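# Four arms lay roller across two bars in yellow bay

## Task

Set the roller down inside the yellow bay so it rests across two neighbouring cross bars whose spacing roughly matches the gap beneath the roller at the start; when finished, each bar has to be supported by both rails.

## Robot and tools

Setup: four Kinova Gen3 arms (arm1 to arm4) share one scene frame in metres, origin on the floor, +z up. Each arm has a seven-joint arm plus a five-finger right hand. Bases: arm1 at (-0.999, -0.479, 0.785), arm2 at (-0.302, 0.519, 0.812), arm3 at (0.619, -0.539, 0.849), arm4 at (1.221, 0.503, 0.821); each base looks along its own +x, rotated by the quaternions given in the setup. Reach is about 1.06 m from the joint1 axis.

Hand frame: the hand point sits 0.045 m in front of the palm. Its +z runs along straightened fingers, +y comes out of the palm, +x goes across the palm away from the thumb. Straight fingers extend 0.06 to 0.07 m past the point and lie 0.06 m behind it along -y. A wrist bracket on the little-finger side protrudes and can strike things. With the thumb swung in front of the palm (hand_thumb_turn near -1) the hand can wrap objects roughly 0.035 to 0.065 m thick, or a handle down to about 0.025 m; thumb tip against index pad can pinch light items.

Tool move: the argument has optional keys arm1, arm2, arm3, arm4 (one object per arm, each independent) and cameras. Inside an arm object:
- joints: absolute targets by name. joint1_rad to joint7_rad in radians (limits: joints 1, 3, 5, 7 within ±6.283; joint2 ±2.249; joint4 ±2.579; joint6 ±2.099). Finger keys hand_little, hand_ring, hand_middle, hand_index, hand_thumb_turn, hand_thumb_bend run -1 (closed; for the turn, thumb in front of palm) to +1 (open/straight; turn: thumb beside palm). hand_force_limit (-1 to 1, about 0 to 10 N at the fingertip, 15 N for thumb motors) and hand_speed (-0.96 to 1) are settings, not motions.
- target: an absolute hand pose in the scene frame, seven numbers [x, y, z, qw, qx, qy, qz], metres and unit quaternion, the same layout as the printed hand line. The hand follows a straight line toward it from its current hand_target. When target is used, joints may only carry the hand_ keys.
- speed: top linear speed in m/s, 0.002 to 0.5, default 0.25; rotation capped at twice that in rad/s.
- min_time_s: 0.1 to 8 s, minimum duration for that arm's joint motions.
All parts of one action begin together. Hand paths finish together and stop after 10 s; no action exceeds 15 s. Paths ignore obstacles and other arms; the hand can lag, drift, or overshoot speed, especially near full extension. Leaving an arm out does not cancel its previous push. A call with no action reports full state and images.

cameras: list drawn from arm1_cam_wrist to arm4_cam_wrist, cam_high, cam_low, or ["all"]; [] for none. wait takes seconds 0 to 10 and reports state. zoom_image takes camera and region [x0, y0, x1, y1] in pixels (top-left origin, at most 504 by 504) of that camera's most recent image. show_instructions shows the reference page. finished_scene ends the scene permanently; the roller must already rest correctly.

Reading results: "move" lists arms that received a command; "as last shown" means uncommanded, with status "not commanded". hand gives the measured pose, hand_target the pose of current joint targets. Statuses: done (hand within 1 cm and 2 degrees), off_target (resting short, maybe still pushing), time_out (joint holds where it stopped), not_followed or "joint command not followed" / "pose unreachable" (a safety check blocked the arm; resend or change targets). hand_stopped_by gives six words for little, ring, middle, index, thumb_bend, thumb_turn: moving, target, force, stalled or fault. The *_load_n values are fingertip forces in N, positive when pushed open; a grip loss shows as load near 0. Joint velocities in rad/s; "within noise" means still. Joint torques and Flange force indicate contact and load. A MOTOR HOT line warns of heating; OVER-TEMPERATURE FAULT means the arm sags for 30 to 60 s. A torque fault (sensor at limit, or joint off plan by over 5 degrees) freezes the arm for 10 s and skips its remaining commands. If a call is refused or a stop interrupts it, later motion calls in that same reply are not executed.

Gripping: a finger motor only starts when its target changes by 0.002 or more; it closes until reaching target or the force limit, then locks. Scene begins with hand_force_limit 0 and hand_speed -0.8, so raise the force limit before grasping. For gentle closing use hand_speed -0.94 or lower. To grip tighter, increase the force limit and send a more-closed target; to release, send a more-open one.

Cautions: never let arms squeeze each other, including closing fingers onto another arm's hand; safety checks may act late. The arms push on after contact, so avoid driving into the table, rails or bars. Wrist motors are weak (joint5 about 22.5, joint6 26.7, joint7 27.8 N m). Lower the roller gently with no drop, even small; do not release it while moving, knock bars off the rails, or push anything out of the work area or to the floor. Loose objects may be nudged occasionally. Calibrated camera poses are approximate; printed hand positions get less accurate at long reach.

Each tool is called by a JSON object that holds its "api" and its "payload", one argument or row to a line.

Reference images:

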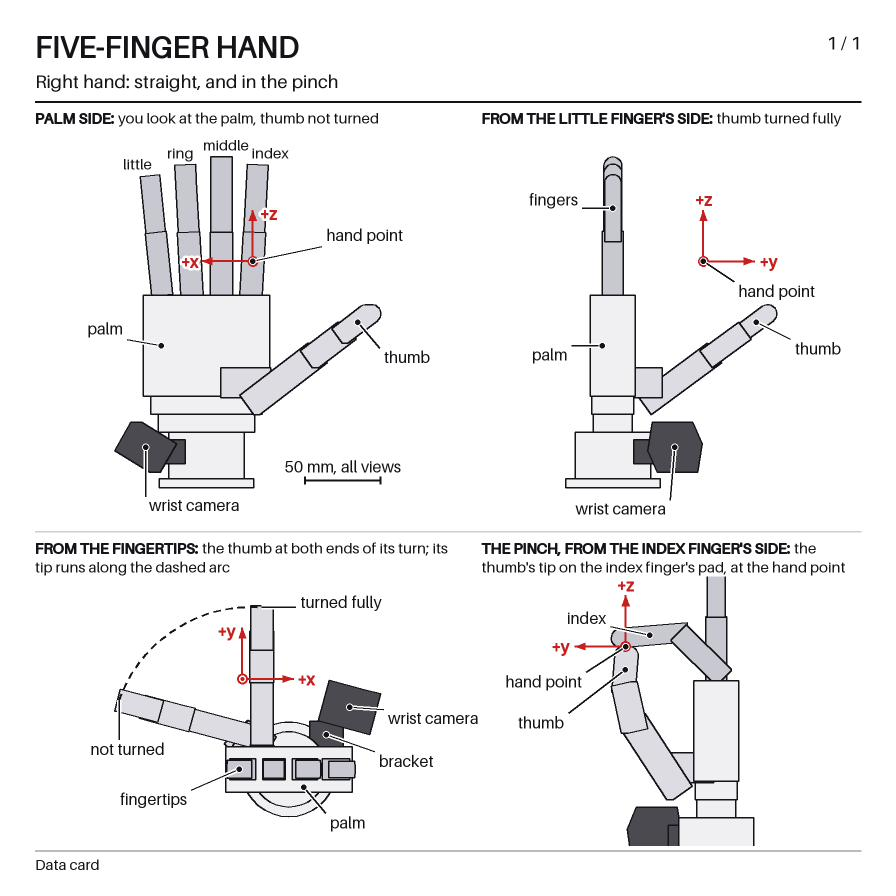

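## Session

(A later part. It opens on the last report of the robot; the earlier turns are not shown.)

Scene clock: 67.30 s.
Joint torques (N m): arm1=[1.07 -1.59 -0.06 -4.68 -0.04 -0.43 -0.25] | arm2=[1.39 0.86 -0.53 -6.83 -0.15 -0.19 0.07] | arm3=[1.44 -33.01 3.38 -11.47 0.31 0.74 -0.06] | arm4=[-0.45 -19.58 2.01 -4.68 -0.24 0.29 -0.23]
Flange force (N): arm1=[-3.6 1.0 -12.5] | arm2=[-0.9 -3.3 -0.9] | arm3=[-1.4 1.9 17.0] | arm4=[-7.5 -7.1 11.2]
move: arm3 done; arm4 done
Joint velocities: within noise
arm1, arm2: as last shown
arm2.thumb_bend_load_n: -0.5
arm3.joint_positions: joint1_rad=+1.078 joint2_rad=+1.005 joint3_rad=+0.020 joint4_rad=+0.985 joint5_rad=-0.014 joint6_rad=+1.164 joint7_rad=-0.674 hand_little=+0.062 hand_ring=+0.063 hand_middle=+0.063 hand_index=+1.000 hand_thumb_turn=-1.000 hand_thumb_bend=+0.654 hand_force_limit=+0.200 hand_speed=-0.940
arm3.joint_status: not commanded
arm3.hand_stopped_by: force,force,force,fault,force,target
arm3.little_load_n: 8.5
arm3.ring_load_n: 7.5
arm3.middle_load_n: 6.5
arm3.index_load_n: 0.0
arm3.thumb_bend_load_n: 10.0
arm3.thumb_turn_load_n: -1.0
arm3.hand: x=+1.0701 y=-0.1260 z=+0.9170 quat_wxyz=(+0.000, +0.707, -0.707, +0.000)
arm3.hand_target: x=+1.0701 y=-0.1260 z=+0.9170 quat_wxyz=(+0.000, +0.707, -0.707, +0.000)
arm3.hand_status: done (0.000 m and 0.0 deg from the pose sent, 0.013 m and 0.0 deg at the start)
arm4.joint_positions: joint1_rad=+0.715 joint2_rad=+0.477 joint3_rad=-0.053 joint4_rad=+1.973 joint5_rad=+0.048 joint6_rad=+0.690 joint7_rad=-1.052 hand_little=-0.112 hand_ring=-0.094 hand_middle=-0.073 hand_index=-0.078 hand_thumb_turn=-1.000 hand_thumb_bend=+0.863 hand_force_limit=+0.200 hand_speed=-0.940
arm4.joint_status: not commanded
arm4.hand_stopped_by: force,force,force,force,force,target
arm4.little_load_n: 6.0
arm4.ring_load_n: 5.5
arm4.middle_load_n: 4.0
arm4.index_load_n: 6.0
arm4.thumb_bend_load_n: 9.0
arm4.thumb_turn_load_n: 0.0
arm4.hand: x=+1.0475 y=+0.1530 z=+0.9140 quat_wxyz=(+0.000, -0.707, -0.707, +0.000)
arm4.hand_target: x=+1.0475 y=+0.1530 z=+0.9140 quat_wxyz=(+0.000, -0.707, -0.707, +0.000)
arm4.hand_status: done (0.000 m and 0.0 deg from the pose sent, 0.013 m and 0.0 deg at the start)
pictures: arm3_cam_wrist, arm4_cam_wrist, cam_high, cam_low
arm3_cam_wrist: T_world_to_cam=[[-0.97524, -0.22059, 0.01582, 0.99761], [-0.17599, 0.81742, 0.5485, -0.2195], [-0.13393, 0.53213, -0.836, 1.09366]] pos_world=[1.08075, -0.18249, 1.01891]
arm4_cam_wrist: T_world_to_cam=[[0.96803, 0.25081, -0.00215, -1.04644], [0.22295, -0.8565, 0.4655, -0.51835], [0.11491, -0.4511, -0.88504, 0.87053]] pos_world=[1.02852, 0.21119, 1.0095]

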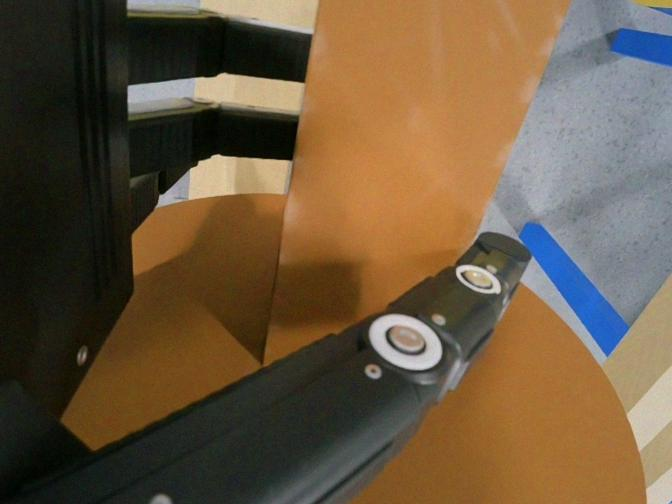

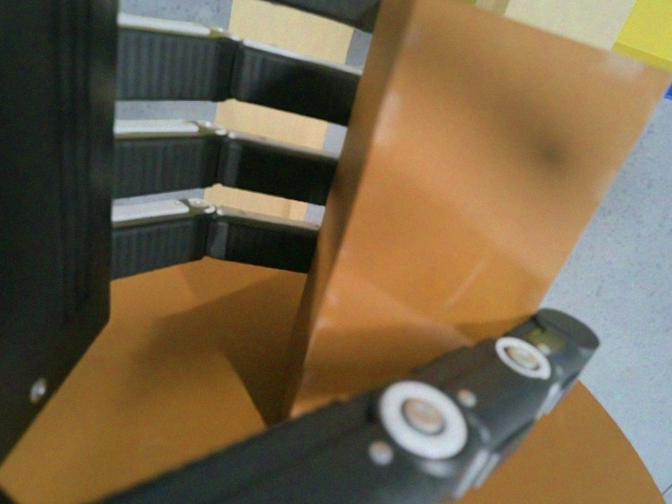

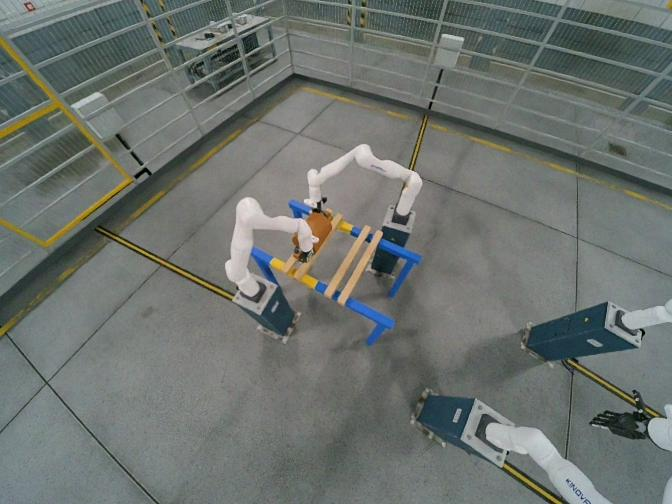

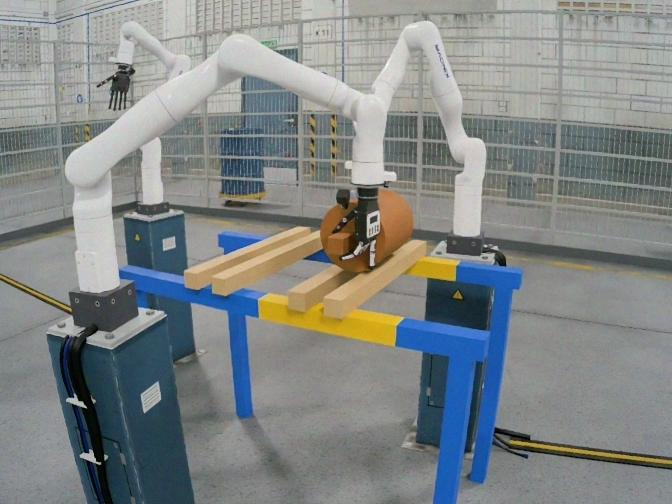

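{"api": "move", "payload": {
  "arm3": {"target": [1.0711, -0.126, 0.911, 0, 0.7071, -0.7071, 0], "speed": 0.015},
  "arm4": {"target": [1.0475, 0.153, 0.908, 0, 0.7071, 0.7071, 0], "speed": 0.015},
  "cameras": ["cam_low"]
}}

{"api": "zoom_image", "payload": {
  "camera": "cam_low",
  "region": [280, 200, 430, 320]
}}

Scene clock: 68.93 s.
Joint torques (N m): arm1=[1.09 -1.5 -0.04 -4.71 -0.07 -0.44 -0.28] | arm2=[1.31 0.83 -0.29 -6.85 -0.14 -0.22 0.08] | arm3=[1.87 -29.7 3.74 -10.12 0.67 0.48 -0.07] | arm4=[-0.59 -19.1 1.95 -4.44 -0.2 0.14 -0.27]
Flange force (N): arm1=[-3.4 0.8 -12.3] | arm2=[-0.7 -2.4 -0.9] | arm3=[-1.7 2.6 11.4] | arm4=[-6.9 -7.3 9.6]
move: arm3 done; arm4 done
Joint velocities: within noise
arm1, arm2: as last shown
arm2.middle_load_n: 0.5
arm2.index_load_n: -0.5
arm2.thumb_bend_load_n: 0.0
arm3.joint_positions: joint1_rad=+1.079 joint2_rad=+1.014 joint3_rad=+0.020 joint4_rad=+0.986 joint5_rad=-0.014 joint6_rad=+1.154 joint7_rad=-0.673 hand_little=+0.062 hand_ring=+0.063 hand_middle=+0.063 hand_index=+1.000 hand_thumb_turn=-1.000 hand_thumb_bend=+0.655 hand_force_limit=+0.200 hand_speed=-0.940
arm3.joint_status: not commanded
arm3.hand_stopped_by: force,force,force,fault,force,target
arm3.little_load_n: 7.0
arm3.ring_load_n: 6.0
arm3.middle_load_n: 5.0
arm3.index_load_n: 0.0
arm3.thumb_bend_load_n: 11.0
arm3.thumb_turn_load_n: -1.0
arm3.hand: x=+1.0711 y=-0.1260 z=+0.9110 quat_wxyz=(+0.000, +0.707, -0.707, +0.000)
arm3.hand_target: x=+1.0711 y=-0.1260 z=+0.9110 quat_wxyz=(+0.000, +0.707, -0.707, +0.000)
arm3.hand_status: done (0.000 m and 0.0 deg from the pose sent, 0.006 m and 0.0 deg at the start)
arm4.joint_positions: joint1_rad=+0.715 joint2_rad=+0.489 joint3_rad=-0.052 joint4_rad=+1.979 joint5_rad=+0.049 joint6_rad=+0.672 joint7_rad=-1.053 hand_little=-0.112 hand_ring=-0.094 hand_middle=-0.073 hand_index=-0.078 hand_thumb_turn=-1.000 hand_thumb_bend=+0.863 hand_force_limit=+0.200 hand_speed=-0.940
arm4.joint_status: not commanded
arm4.hand_stopped_by: force,force,force,force,force,target
arm4.little_load_n: 6.0
arm4.ring_load_n: 5.5
arm4.middle_load_n: 3.5
arm4.index_load_n: 5.5
arm4.thumb_bend_load_n: 9.5
arm4.thumb_turn_load_n: 0.0
arm4.hand: x=+1.0475 y=+0.1530 z=+0.9080 quat_wxyz=(+0.000, -0.707, -0.707, +0.000)
arm4.hand_target: x=+1.0475 y=+0.1530 z=+0.9080 quat_wxyz=(+0.000, -0.707, -0.707, +0.000)
arm4.hand_status: done (0.000 m and 0.0 deg from the pose sent, 0.006 m and 0.0 deg at the start)

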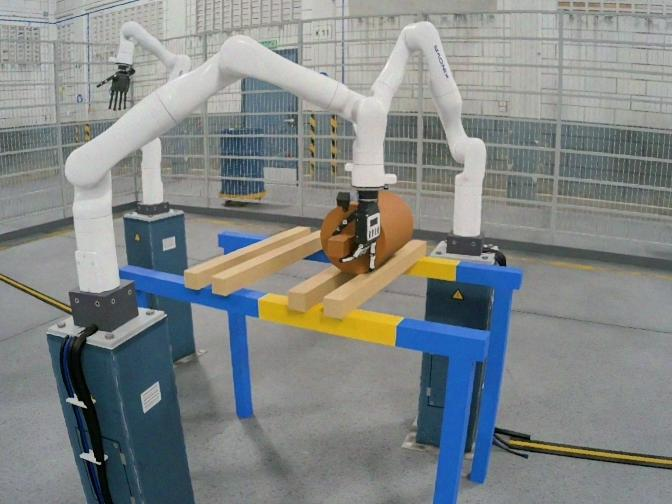

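Scaled by 3.360 from the camera's image (finer frame: 960x720).

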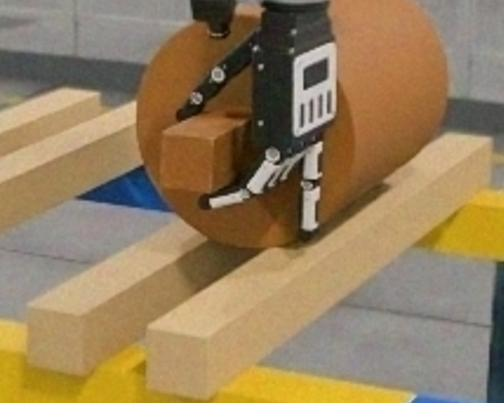

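{"api": "move", "payload": {
  "arm3": {"target": [1.0706, -0.126, 0.909, 0, 0.7071, -0.7071, 0], "speed": 0.01},
  "arm4": {"target": [1.0475, 0.153, 0.905, 0, 0.7071, 0.7071, 0], "speed": 0.01}
}}

Scene clock: 70.07 s.
Joint torques (N m): arm1=[1.11 -1.45 -0.08 -4.67 -0.04 -0.45 -0.34] | arm2=[1.36 0.85 -0.34 -6.85 -0.12 -0.16 0.08] | arm3=[0.91 -21.74 2.96 -6.49 0.43 0.27 -0.06] | arm4=[-0.98 -15.1 1.9 -2.68 0.24 -0.13 -0.07]
Flange force (N): arm1=[-3.5 0.6 -12.4] | arm2=[-0.8 -2.6 -0.7] | arm3=[-1.1 0.9 -1.5] | arm4=[-6.1 -7.5 -1.2]
move: arm3 done; arm4 done
Joint velocities: within noise
arm1.joint_positions: joint1_rad=-0.256 joint2_rad=-0.328 joint3_rad=-0.058 joint4_rad=+1.458 joint5_rad=-0.070 joint6_rad=+1.986 joint7_rad=-2.144 hand_little=+1.000 hand_ring=+1.000 hand_middle=+1.000 hand_index=+1.000 hand_thumb_turn=+1.000 hand_thumb_bend=+1.000 hand_force_limit=+0.000 hand_speed=-0.800
arm1.joint_status: not commanded
arm1.hand_stopped_by: target,target,target,target,target,target
arm1.little_load_n: 0.0
arm1.ring_load_n: 0.0
arm1.middle_load_n: -0.5
arm1.index_load_n: -0.5
arm1.thumb_bend_load_n: 0.0
arm1.thumb_turn_load_n: 0.0
arm1.hand: x=-1.0711 y=-0.2724 z=+1.2826 quat_wxyz=(+0.010, +0.552, -0.833, -0.017)
arm1.hand_target: x=-1.0711 y=-0.2724 z=+1.2826 quat_wxyz=(+0.010, +0.552, -0.833, -0.017)
arm1.hand_status: not commanded
arm2.joint_positions: joint1_rad=+0.344 joint2_rad=-0.414 joint3_rad=-0.124 joint4_rad=+1.417 joint5_rad=-0.016 joint6_rad=+1.950 joint7_rad=-1.893 hand_little=+1.000 hand_ring=+1.000 hand_middle=+1.000 hand_index=+1.000 hand_thumb_turn=+1.000 hand_thumb_bend=+1.000 hand_force_limit=+0.000 hand_speed=-0.800
arm2.joint_status: not commanded
arm2.hand_stopped_by: target,target,target,target,target,target
arm2.little_load_n: 0.0
arm2.ring_load_n: 0.0
arm2.middle_load_n: 0.0
arm2.index_load_n: 0.0
arm2.thumb_bend_load_n: 0.0
arm2.thumb_turn_load_n: 0.0
arm2.hand: x=-0.3315 y=+0.3162 z=+1.3420 quat_wxyz=(-0.051, -0.895, -0.435, +0.082)
arm2.hand_target: x=-0.3315 y=+0.3162 z=+1.3420 quat_wxyz=(-0.051, -0.895, -0.435, +0.082)
arm2.hand_status: not commanded
arm3.joint_positions: joint1_rad=+1.078 joint2_rad=+1.015 joint3_rad=+0.020 joint4_rad=+0.990 joint5_rad=-0.014 joint6_rad=+1.148 joint7_rad=-0.674 hand_little=+0.062 hand_ring=+0.063 hand_middle=+0.063 hand_index=+1.000 hand_thumb_turn=-1.000 hand_thumb_bend=+0.655 hand_force_limit=+0.200 hand_speed=-0.940
arm3.joint_status: not commanded
arm3.hand_stopped_by: force,force,force,fault,force,target
arm3.little_load_n: 3.0
arm3.ring_load_n: 3.0
arm3.middle_load_n: 2.0
arm3.index_load_n: 0.0
arm3.thumb_bend_load_n: 12.0
arm3.thumb_turn_load_n: 0.0
arm3.hand: x=+1.0706 y=-0.1260 z=+0.9090 quat_wxyz=(+0.000, +0.707, -0.707, +0.000)
arm3.hand_target: x=+1.0706 y=-0.1260 z=+0.9090 quat_wxyz=(+0.000, +0.707, -0.707, +0.000)
arm3.hand_status: done (0.000 m and 0.0 deg from the pose sent, 0.002 m and 0.0 deg at the start)
arm4.joint_positions: joint1_rad=+0.714 joint2_rad=+0.495 joint3_rad=-0.052 joint4_rad=+1.982 joint5_rad=+0.050 joint6_rad=+0.662 joint7_rad=-1.054 hand_little=-0.112 hand_ring=-0.094 hand_middle=-0.073 hand_index=-0.078 hand_thumb_turn=-1.000 hand_thumb_bend=+0.863 hand_force_limit=+0.200 hand_speed=-0.940
arm4.joint_status: not commanded
arm4.hand_stopped_by: force,force,force,force,force,target
arm4.little_load_n: 4.5
arm4.ring_load_n: 4.0
arm4.middle_load_n: 1.0
arm4.index_load_n: 3.0
arm4.thumb_bend_load_n: 10.5
arm4.thumb_turn_load_n: 0.0
arm4.hand: x=+1.0475 y=+0.1530 z=+0.9050 quat_wxyz=(+0.000, -0.707, -0.707, +0.000)
arm4.hand_target: x=+1.0475 y=+0.1530 z=+0.9050 quat_wxyz=(+0.000, -0.707, -0.707, +0.000)
arm4.hand_status: done (0.000 m and 0.0 deg from the pose sent, 0.003 m and 0.0 deg at the start)
pictures: none

{"api": "move", "payload": {
  "arm3": {"joints": {"hand_little": 0.5, "hand_ring": 0.5, "hand_middle": 0.5, "hand_thumb_bend": 1.0, "hand_speed": -0.85}},
  "arm4": {"joints": {"hand_little": 0.5, "hand_ring": 0.5, "hand_middle": 0.5, "hand_index": 0.5, "hand_thumb_bend": 1.0, "hand_speed": -0.85}},
  "cameras": ["arm3_cam_wrist", "arm4_cam_wrist", "cam_low", "cam_high"]
}}

{"api": "zoom_image", "payload": {
  "camera": "cam_low",
  "region": [280, 200, 430, 320]
}}

Scene clock: 72.47 s.
Joint torques (N m): arm1=[1.13 -1.51 -0.01 -4.6 -0.06 -0.42 -0.33] | arm2=[1.32 0.87 -0.43 -6.78 -0.12 -0.18 0.1] | arm3=[0.2 -24.99 2 -7.95 -0.18 0.22 0.06] | arm4=[-1.44 -14.2 1.29 -2.3 -0.05 -0.28 -0.02]
Flange force (N): arm1=[-3.6 0.9 -12.7] | arm2=[-0.9 -2.8 -1.0] | arm3=[-0.5 0.2 3.5] | arm4=[-5.5 -8.4 -3.7]
move: arm3 done; arm4 done
Joint velocities: within noise
arm1, arm2: as last shown
arm1.middle_load_n: 0.0
arm1.index_load_n: 0.0
arm3.joint_positions: joint1_rad=+1.078 joint2_rad=+1.015 joint3_rad=+0.020 joint4_rad=+0.990 joint5_rad=-0.014 joint6_rad=+1.148 joint7_rad=-0.674 hand_little=+0.500 hand_ring=+0.500 hand_middle=+0.500 hand_index=+1.000 hand_thumb_turn=-1.000 hand_thumb_bend=+1.000 hand_force_limit=+0.200 hand_speed=-0.850
arm3.joint_status: all done
arm3.hand_stopped_by: target,target,target,fault,target,target
arm3.little_load_n: 0.0
arm3.ring_load_n: 0.0
arm3.middle_load_n: 0.0
arm3.index_load_n: 0.0
arm3.thumb_bend_load_n: 0.0
arm3.thumb_turn_load_n: 0.0
arm3.hand: x=+1.0706 y=-0.1260 z=+0.9090 quat_wxyz=(+0.000, +0.707, -0.707, +0.000)
arm3.hand_target: x=+1.0706 y=-0.1260 z=+0.9090 quat_wxyz=(+0.000, +0.707, -0.707, +0.000)
arm3.hand_status: not commanded
arm4.joint_positions: joint1_rad=+0.714 joint2_rad=+0.495 joint3_rad=-0.052 joint4_rad=+1.982 joint5_rad=+0.050 joint6_rad=+0.662 joint7_rad=-1.054 hand_little=+0.500 hand_ring=+0.500 hand_middle=+0.500 hand_index=+0.500 hand_thumb_turn=-1.000 hand_thumb_bend=+1.000 hand_force_limit=+0.200 hand_speed=-0.850
arm4.joint_status: all done
arm4.hand_stopped_by: target,target,target,target,target,target
arm4.little_load_n: 0.5
arm4.ring_load_n: 0.0
arm4.middle_load_n: 0.0
arm4.index_load_n: 0.0
arm4.thumb_bend_load_n: 0.0
arm4.thumb_turn_load_n: 0.0
arm4.hand: x=+1.0475 y=+0.1530 z=+0.9050 quat_wxyz=(+0.000, -0.707, -0.707, +0.000)
arm4.hand_target: x=+1.0475 y=+0.1530 z=+0.9050 quat_wxyz=(+0.000, -0.707, -0.707, +0.000)
arm4.hand_status: not commanded
pictures: arm3_cam_wrist, arm4_cam_wrist, cam_high, cam_low
arm3_cam_wrist: T_world_to_cam=[[-0.97524, -0.22059, 0.01583, 0.99822], [-0.17598, 0.81739, 0.54854, -0.21508], [-0.13394, 0.53217, -0.83597, 1.08703]] pos_world=[1.08125, -0.18249, 1.01091]
arm4_cam_wrist: T_world_to_cam=[[0.96803, 0.25083, -0.00216, -1.04645], [0.22298, -0.8565, 0.4655, -0.51418], [0.11491, -0.4511, -0.88504, 0.86256]] pos_world=[1.02852, 0.21119, 1.0005]

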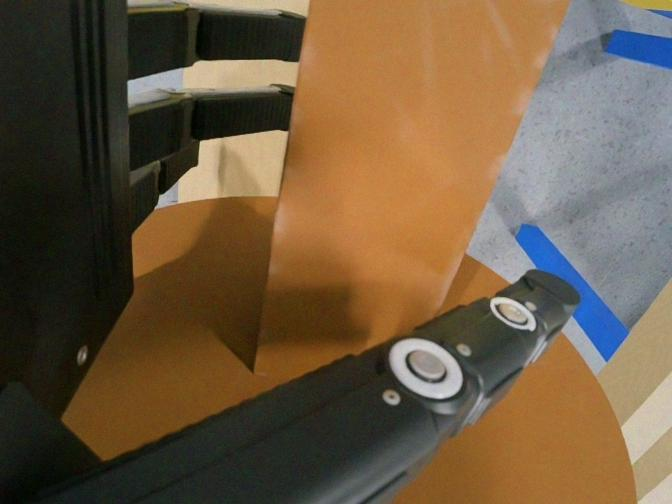

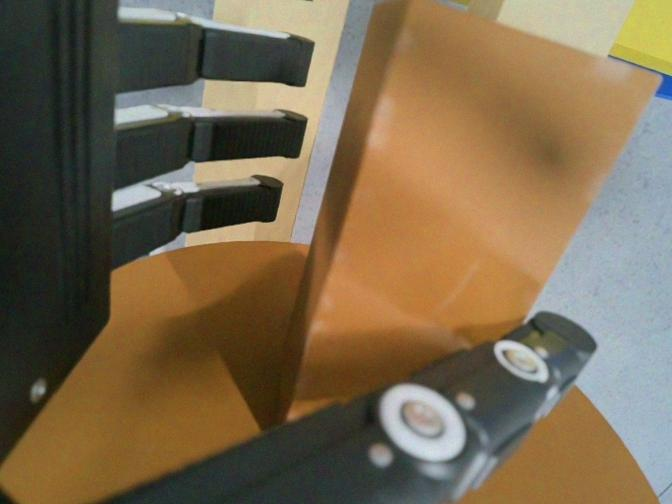

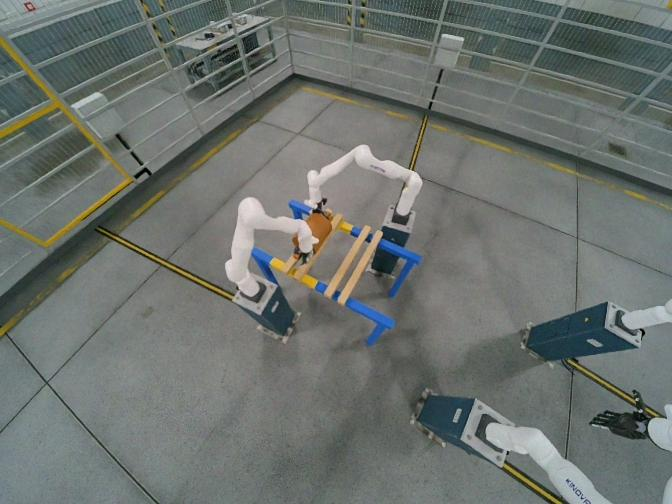

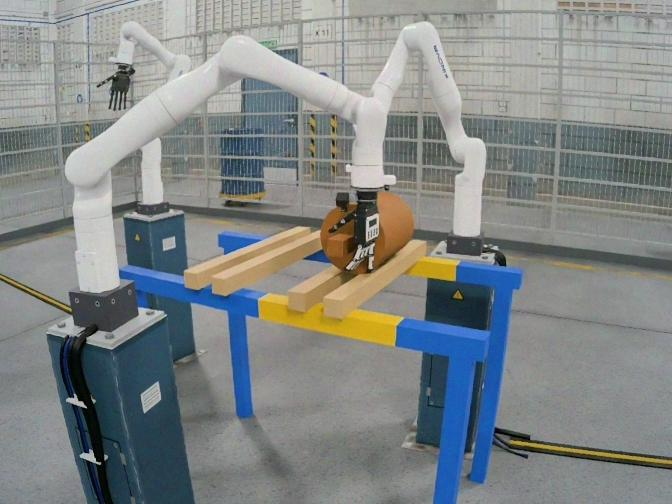

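Scaled by 3.360 from the camera's image (finer frame: 960x720).

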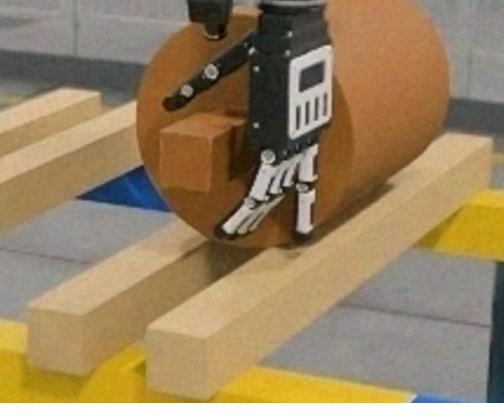

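{"api": "move", "payload": {
  "arm3": {"target": [1.0716, -0.128, 1.05, 0, 0.7071, -0.7071, 0], "speed": 0.1},
  "arm4": {"target": [1.0475, 0.155, 1.05, 0, 0.7071, 0.7071, 0], "speed": 0.1}
}}

{"api": "move", "payload": {
  "arm3": {"target": [1.04, -0.28, 1.15, 0, 0.7071, -0.7071, 0]},
  "arm4": {"target": [0.95, 0.30, 1.20, 0, 0.7071, 0.7071, 0]},
  "cameras": ["arm3_cam_wrist", "arm4_cam_wrist", "cam_low", "cam_high"]
}}

{"api": "zoom_image", "payload": {
  "camera": "cam_low",
  "region": [280, 150, 450, 320]
}}

{"api": "zoom_image", "payload": {
  "camera": "cam_high",
  "region": [240, 190, 400, 330]
}}

Scene clock: 74.83 s.
Joint torques (N m): arm1=[1.11 -1.48 -0.03 -4.67 -0.08 -0.46 -0.31] | arm2=[1.35 0.87 -0.44 -6.88 -0.17 -0.18 0.08] | arm3=[0.15 -24.5 1.99 -8.79 -0.2 0.2 0.06] | arm4=[-1.4 -12.36 1.3 -4.52 -0.02 -0.3 -0.04]
Flange force (N): arm1=[-3.5 0.8 -12.5] | arm2=[-0.8 -3.0 -0.6] | arm3=[-0.3 0.4 3.6] | arm4=[-5.8 -6.5 -6.5]
move: arm3 done; arm4 done
Joint velocities: within noise
arm1, arm2: as last shown
arm1.index_load_n: 0.5
arm3.joint_positions: joint1_rad=+1.079 joint2_rad=+0.905 joint3_rad=+0.029 joint4_rad=+0.759 joint5_rad=-0.019 joint6_rad=+1.490 joint7_rad=-0.669 hand_little=+0.500 hand_ring=+0.500 hand_middle=+0.500 hand_index=+1.000 hand_thumb_turn=-1.000 hand_thumb_bend=+1.000 hand_force_limit=+0.200 hand_speed=-0.850
arm3.joint_status: not commanded
arm3.hand_stopped_by: target,target,target,fault,target,target
arm3.little_load_n: 0.0
arm3.ring_load_n: 0.0
arm3.middle_load_n: 0.0
arm3.index_load_n: 0.0
arm3.thumb_bend_load_n: 0.0
arm3.thumb_turn_load_n: 0.0
arm3.hand: x=+1.0716 y=-0.1280 z=+1.0500 quat_wxyz=(+0.000, +0.707, -0.707, +0.000)
arm3.hand_target: x=+1.0716 y=-0.1280 z=+1.0500 quat_wxyz=(+0.000, +0.707, -0.707, +0.000)
arm3.hand_status: done (0.000 m and 0.0 deg from the pose sent, 0.141 m and 0.0 deg at the start)
arm4.joint_positions: joint1_rad=+0.722 joint2_rad=+0.263 joint3_rad=-0.057 joint4_rad=+1.764 joint5_rad=+0.024 joint6_rad=+1.112 joint7_rad=-1.027 hand_little=+0.500 hand_ring=+0.500 hand_middle=+0.500 hand_index=+0.500 hand_thumb_turn=-1.000 hand_thumb_bend=+1.000 hand_force_limit=+0.200 hand_speed=-0.850
arm4.joint_status: not commanded
arm4.hand_stopped_by: target,target,target,target,target,target
arm4.little_load_n: 0.0
arm4.ring_load_n: 0.0
arm4.middle_load_n: 0.0
arm4.index_load_n: 0.0
arm4.thumb_bend_load_n: 0.0
arm4.thumb_turn_load_n: 0.0
arm4.hand: x=+1.0475 y=+0.1550 z=+1.0500 quat_wxyz=(+0.000, -0.707, -0.707, +0.000)
arm4.hand_target: x=+1.0475 y=+0.1550 z=+1.0500 quat_wxyz=(+0.000, -0.707, -0.707, +0.000)
arm4.hand_status: done (0.000 m and 0.0 deg from the pose sent, 0.145 m and 0.0 deg at the start)
pictures: none

Scene clock: 76.33 s.
Joint torques (N m): arm1=[1.02 -1.51 -0.06 -4.66 -0.07 -0.46 -0.31] | arm2=[1.35 0.93 -0.41 -6.76 -0.17 -0.22 0.13] | arm3=[0.14 -19.43 1.9 -8.82 -0.23 0.19 0.03] | arm4=[-1.38 -10.48 1.51 -5.27 -0.01 -0.27 -0.03]
Flange force (N): arm1=[-3.6 0.8 -12.6] | arm2=[-0.7 -2.7 -1.2] | arm3=[-0.7 0.5 3.6] | arm4=[-3.0 -7.7 -9.8]
move: arm3 done; arm4 done
Joint velocities: within noise
arm1, arm2: as last shown
arm1.ring_load_n: 0.5
arm1.index_load_n: 0.0
arm3.joint_positions: joint1_rad=+1.253 joint2_rad=+0.564 joint3_rad=+0.038 joint4_rad=+1.080 joint5_rad=-0.014 joint6_rad=+1.508 joint7_rad=-0.482 hand_little=+0.500 hand_ring=+0.500 hand_middle=+0.500 hand_index=+1.000 hand_thumb_turn=-1.000 hand_thumb_bend=+1.000 hand_force_limit=+0.200 hand_speed=-0.850
arm3.joint_status: not commanded
arm3.hand_stopped_by: target,target,target,fault,target,target
arm3.little_load_n: 0.0
arm3.ring_load_n: 0.0
arm3.middle_load_n: 0.0
arm3.index_load_n: 0.0
arm3.thumb_bend_load_n: 0.0
arm3.thumb_turn_load_n: 0.0
arm3.hand: x=+1.0400 y=-0.2800 z=+1.1500 quat_wxyz=(+0.000, +0.707, -0.707, +0.000)
arm3.hand_target: x=+1.0400 y=-0.2800 z=+1.1500 quat_wxyz=(+0.000, +0.707, -0.707, +0.000)
arm3.hand_status: done (0.000 m and 0.0 deg from the pose sent, 0.185 m and 0.0 deg at the start)
arm4.joint_positions: joint1_rad=+1.029 joint2_rad=+0.127 joint3_rad=+0.120 joint4_rad=+1.441 joint5_rad=-0.011 joint6_rad=+1.568 joint7_rad=-0.535 hand_little=+0.500 hand_ring=+0.500 hand_middle=+0.500 hand_index=+0.500 hand_thumb_turn=-1.000 hand_thumb_bend=+1.000 hand_force_limit=+0.200 hand_speed=-0.850
arm4.joint_status: not commanded
arm4.hand_stopped_by: target,target,target,target,target,target
arm4.little_load_n: 0.0
arm4.ring_load_n: 0.0
arm4.middle_load_n: 0.0
arm4.index_load_n: 0.0
arm4.thumb_bend_load_n: 0.0
arm4.thumb_turn_load_n: 0.5
arm4.hand: x=+0.9500 y=+0.3000 z=+1.2000 quat_wxyz=(+0.000, -0.707, -0.707, +0.000)
arm4.hand_target: x=+0.9500 y=+0.3000 z=+1.2000 quat_wxyz=(+0.000, -0.707, -0.707, +0.000)
arm4.hand_status: done (0.000 m and 0.0 deg from the pose sent, 0.230 m and 0.0 deg at the start)
pictures: arm3_cam_wrist, arm4_cam_wrist, cam_high, cam_low
arm3_cam_wrist: T_world_to_cam=[[-0.97524, -0.22059, 0.01583, 0.93059], [-0.17598, 0.81739, 0.54854, -0.22678], [-0.13394, 0.53217, -0.83597, 1.36635]] pos_world=[1.05065, -0.33649, 1.25191]
arm4_cam_wrist: T_world_to_cam=[[0.96803, 0.25083, -0.00216, -0.9883], [0.22298, -0.8565, 0.4655, -0.50386], [0.11491, -0.4511, -0.88504, 1.20117]] pos_world=[0.93102, 0.35819, 1.2955]

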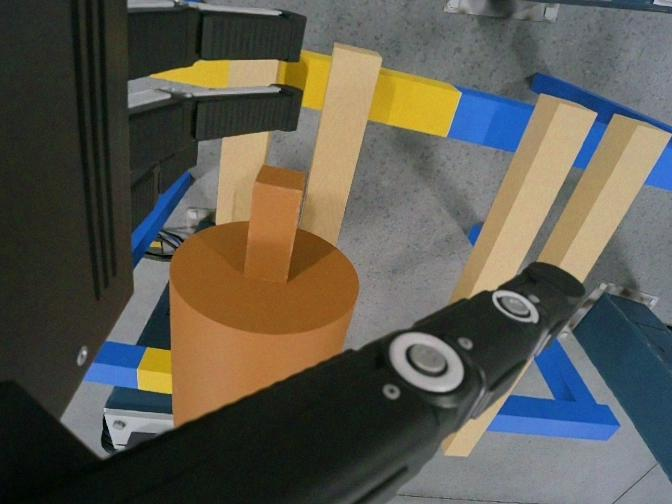

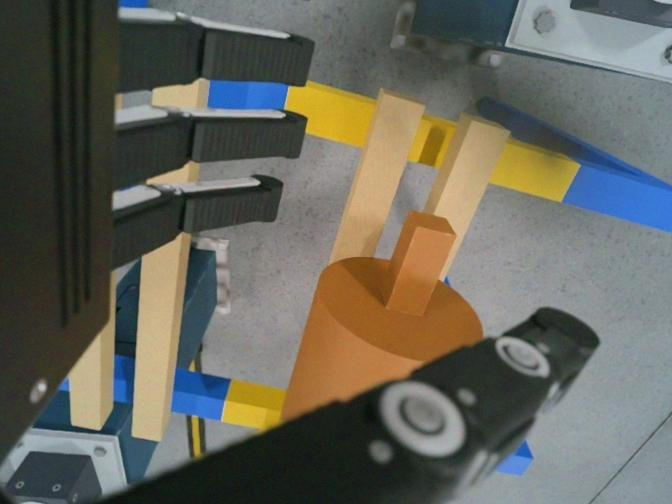

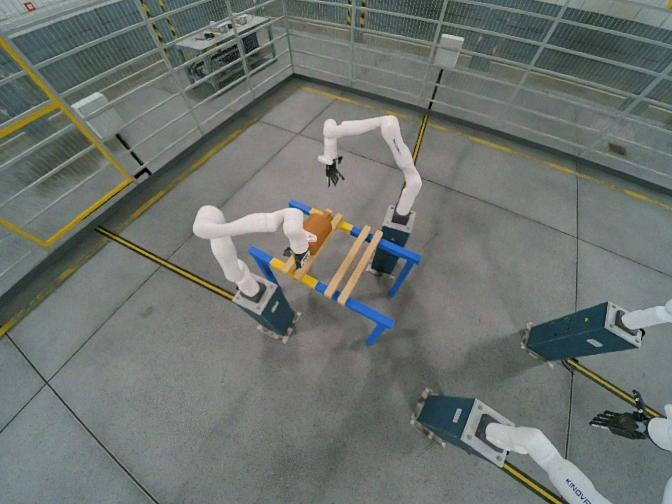

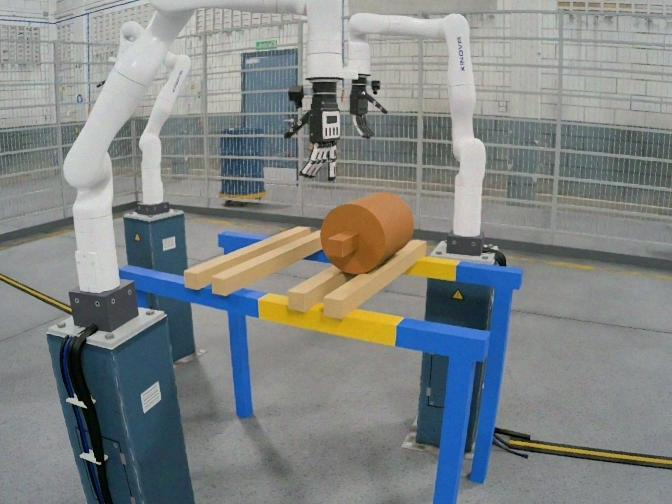

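Scaled by 2.965 from the camera's image (finer frame: 960x720).

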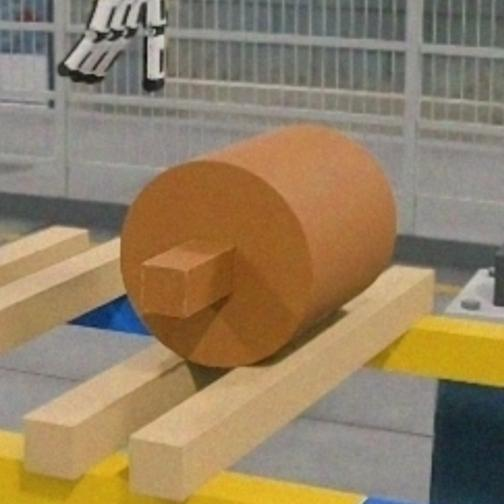

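Scaled by 3.150 from the camera's image (finer frame: 960x720).

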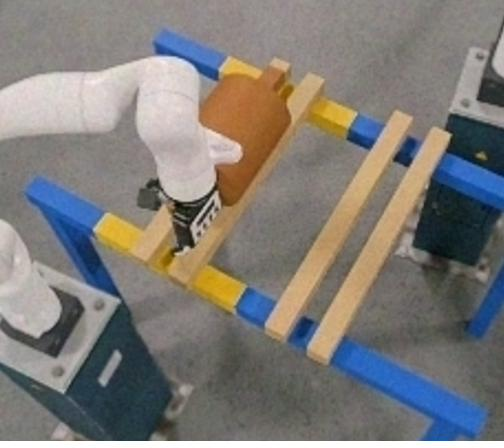

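{"api": "finished_scene", "payload": {

}}

The scene is finished: the task was done.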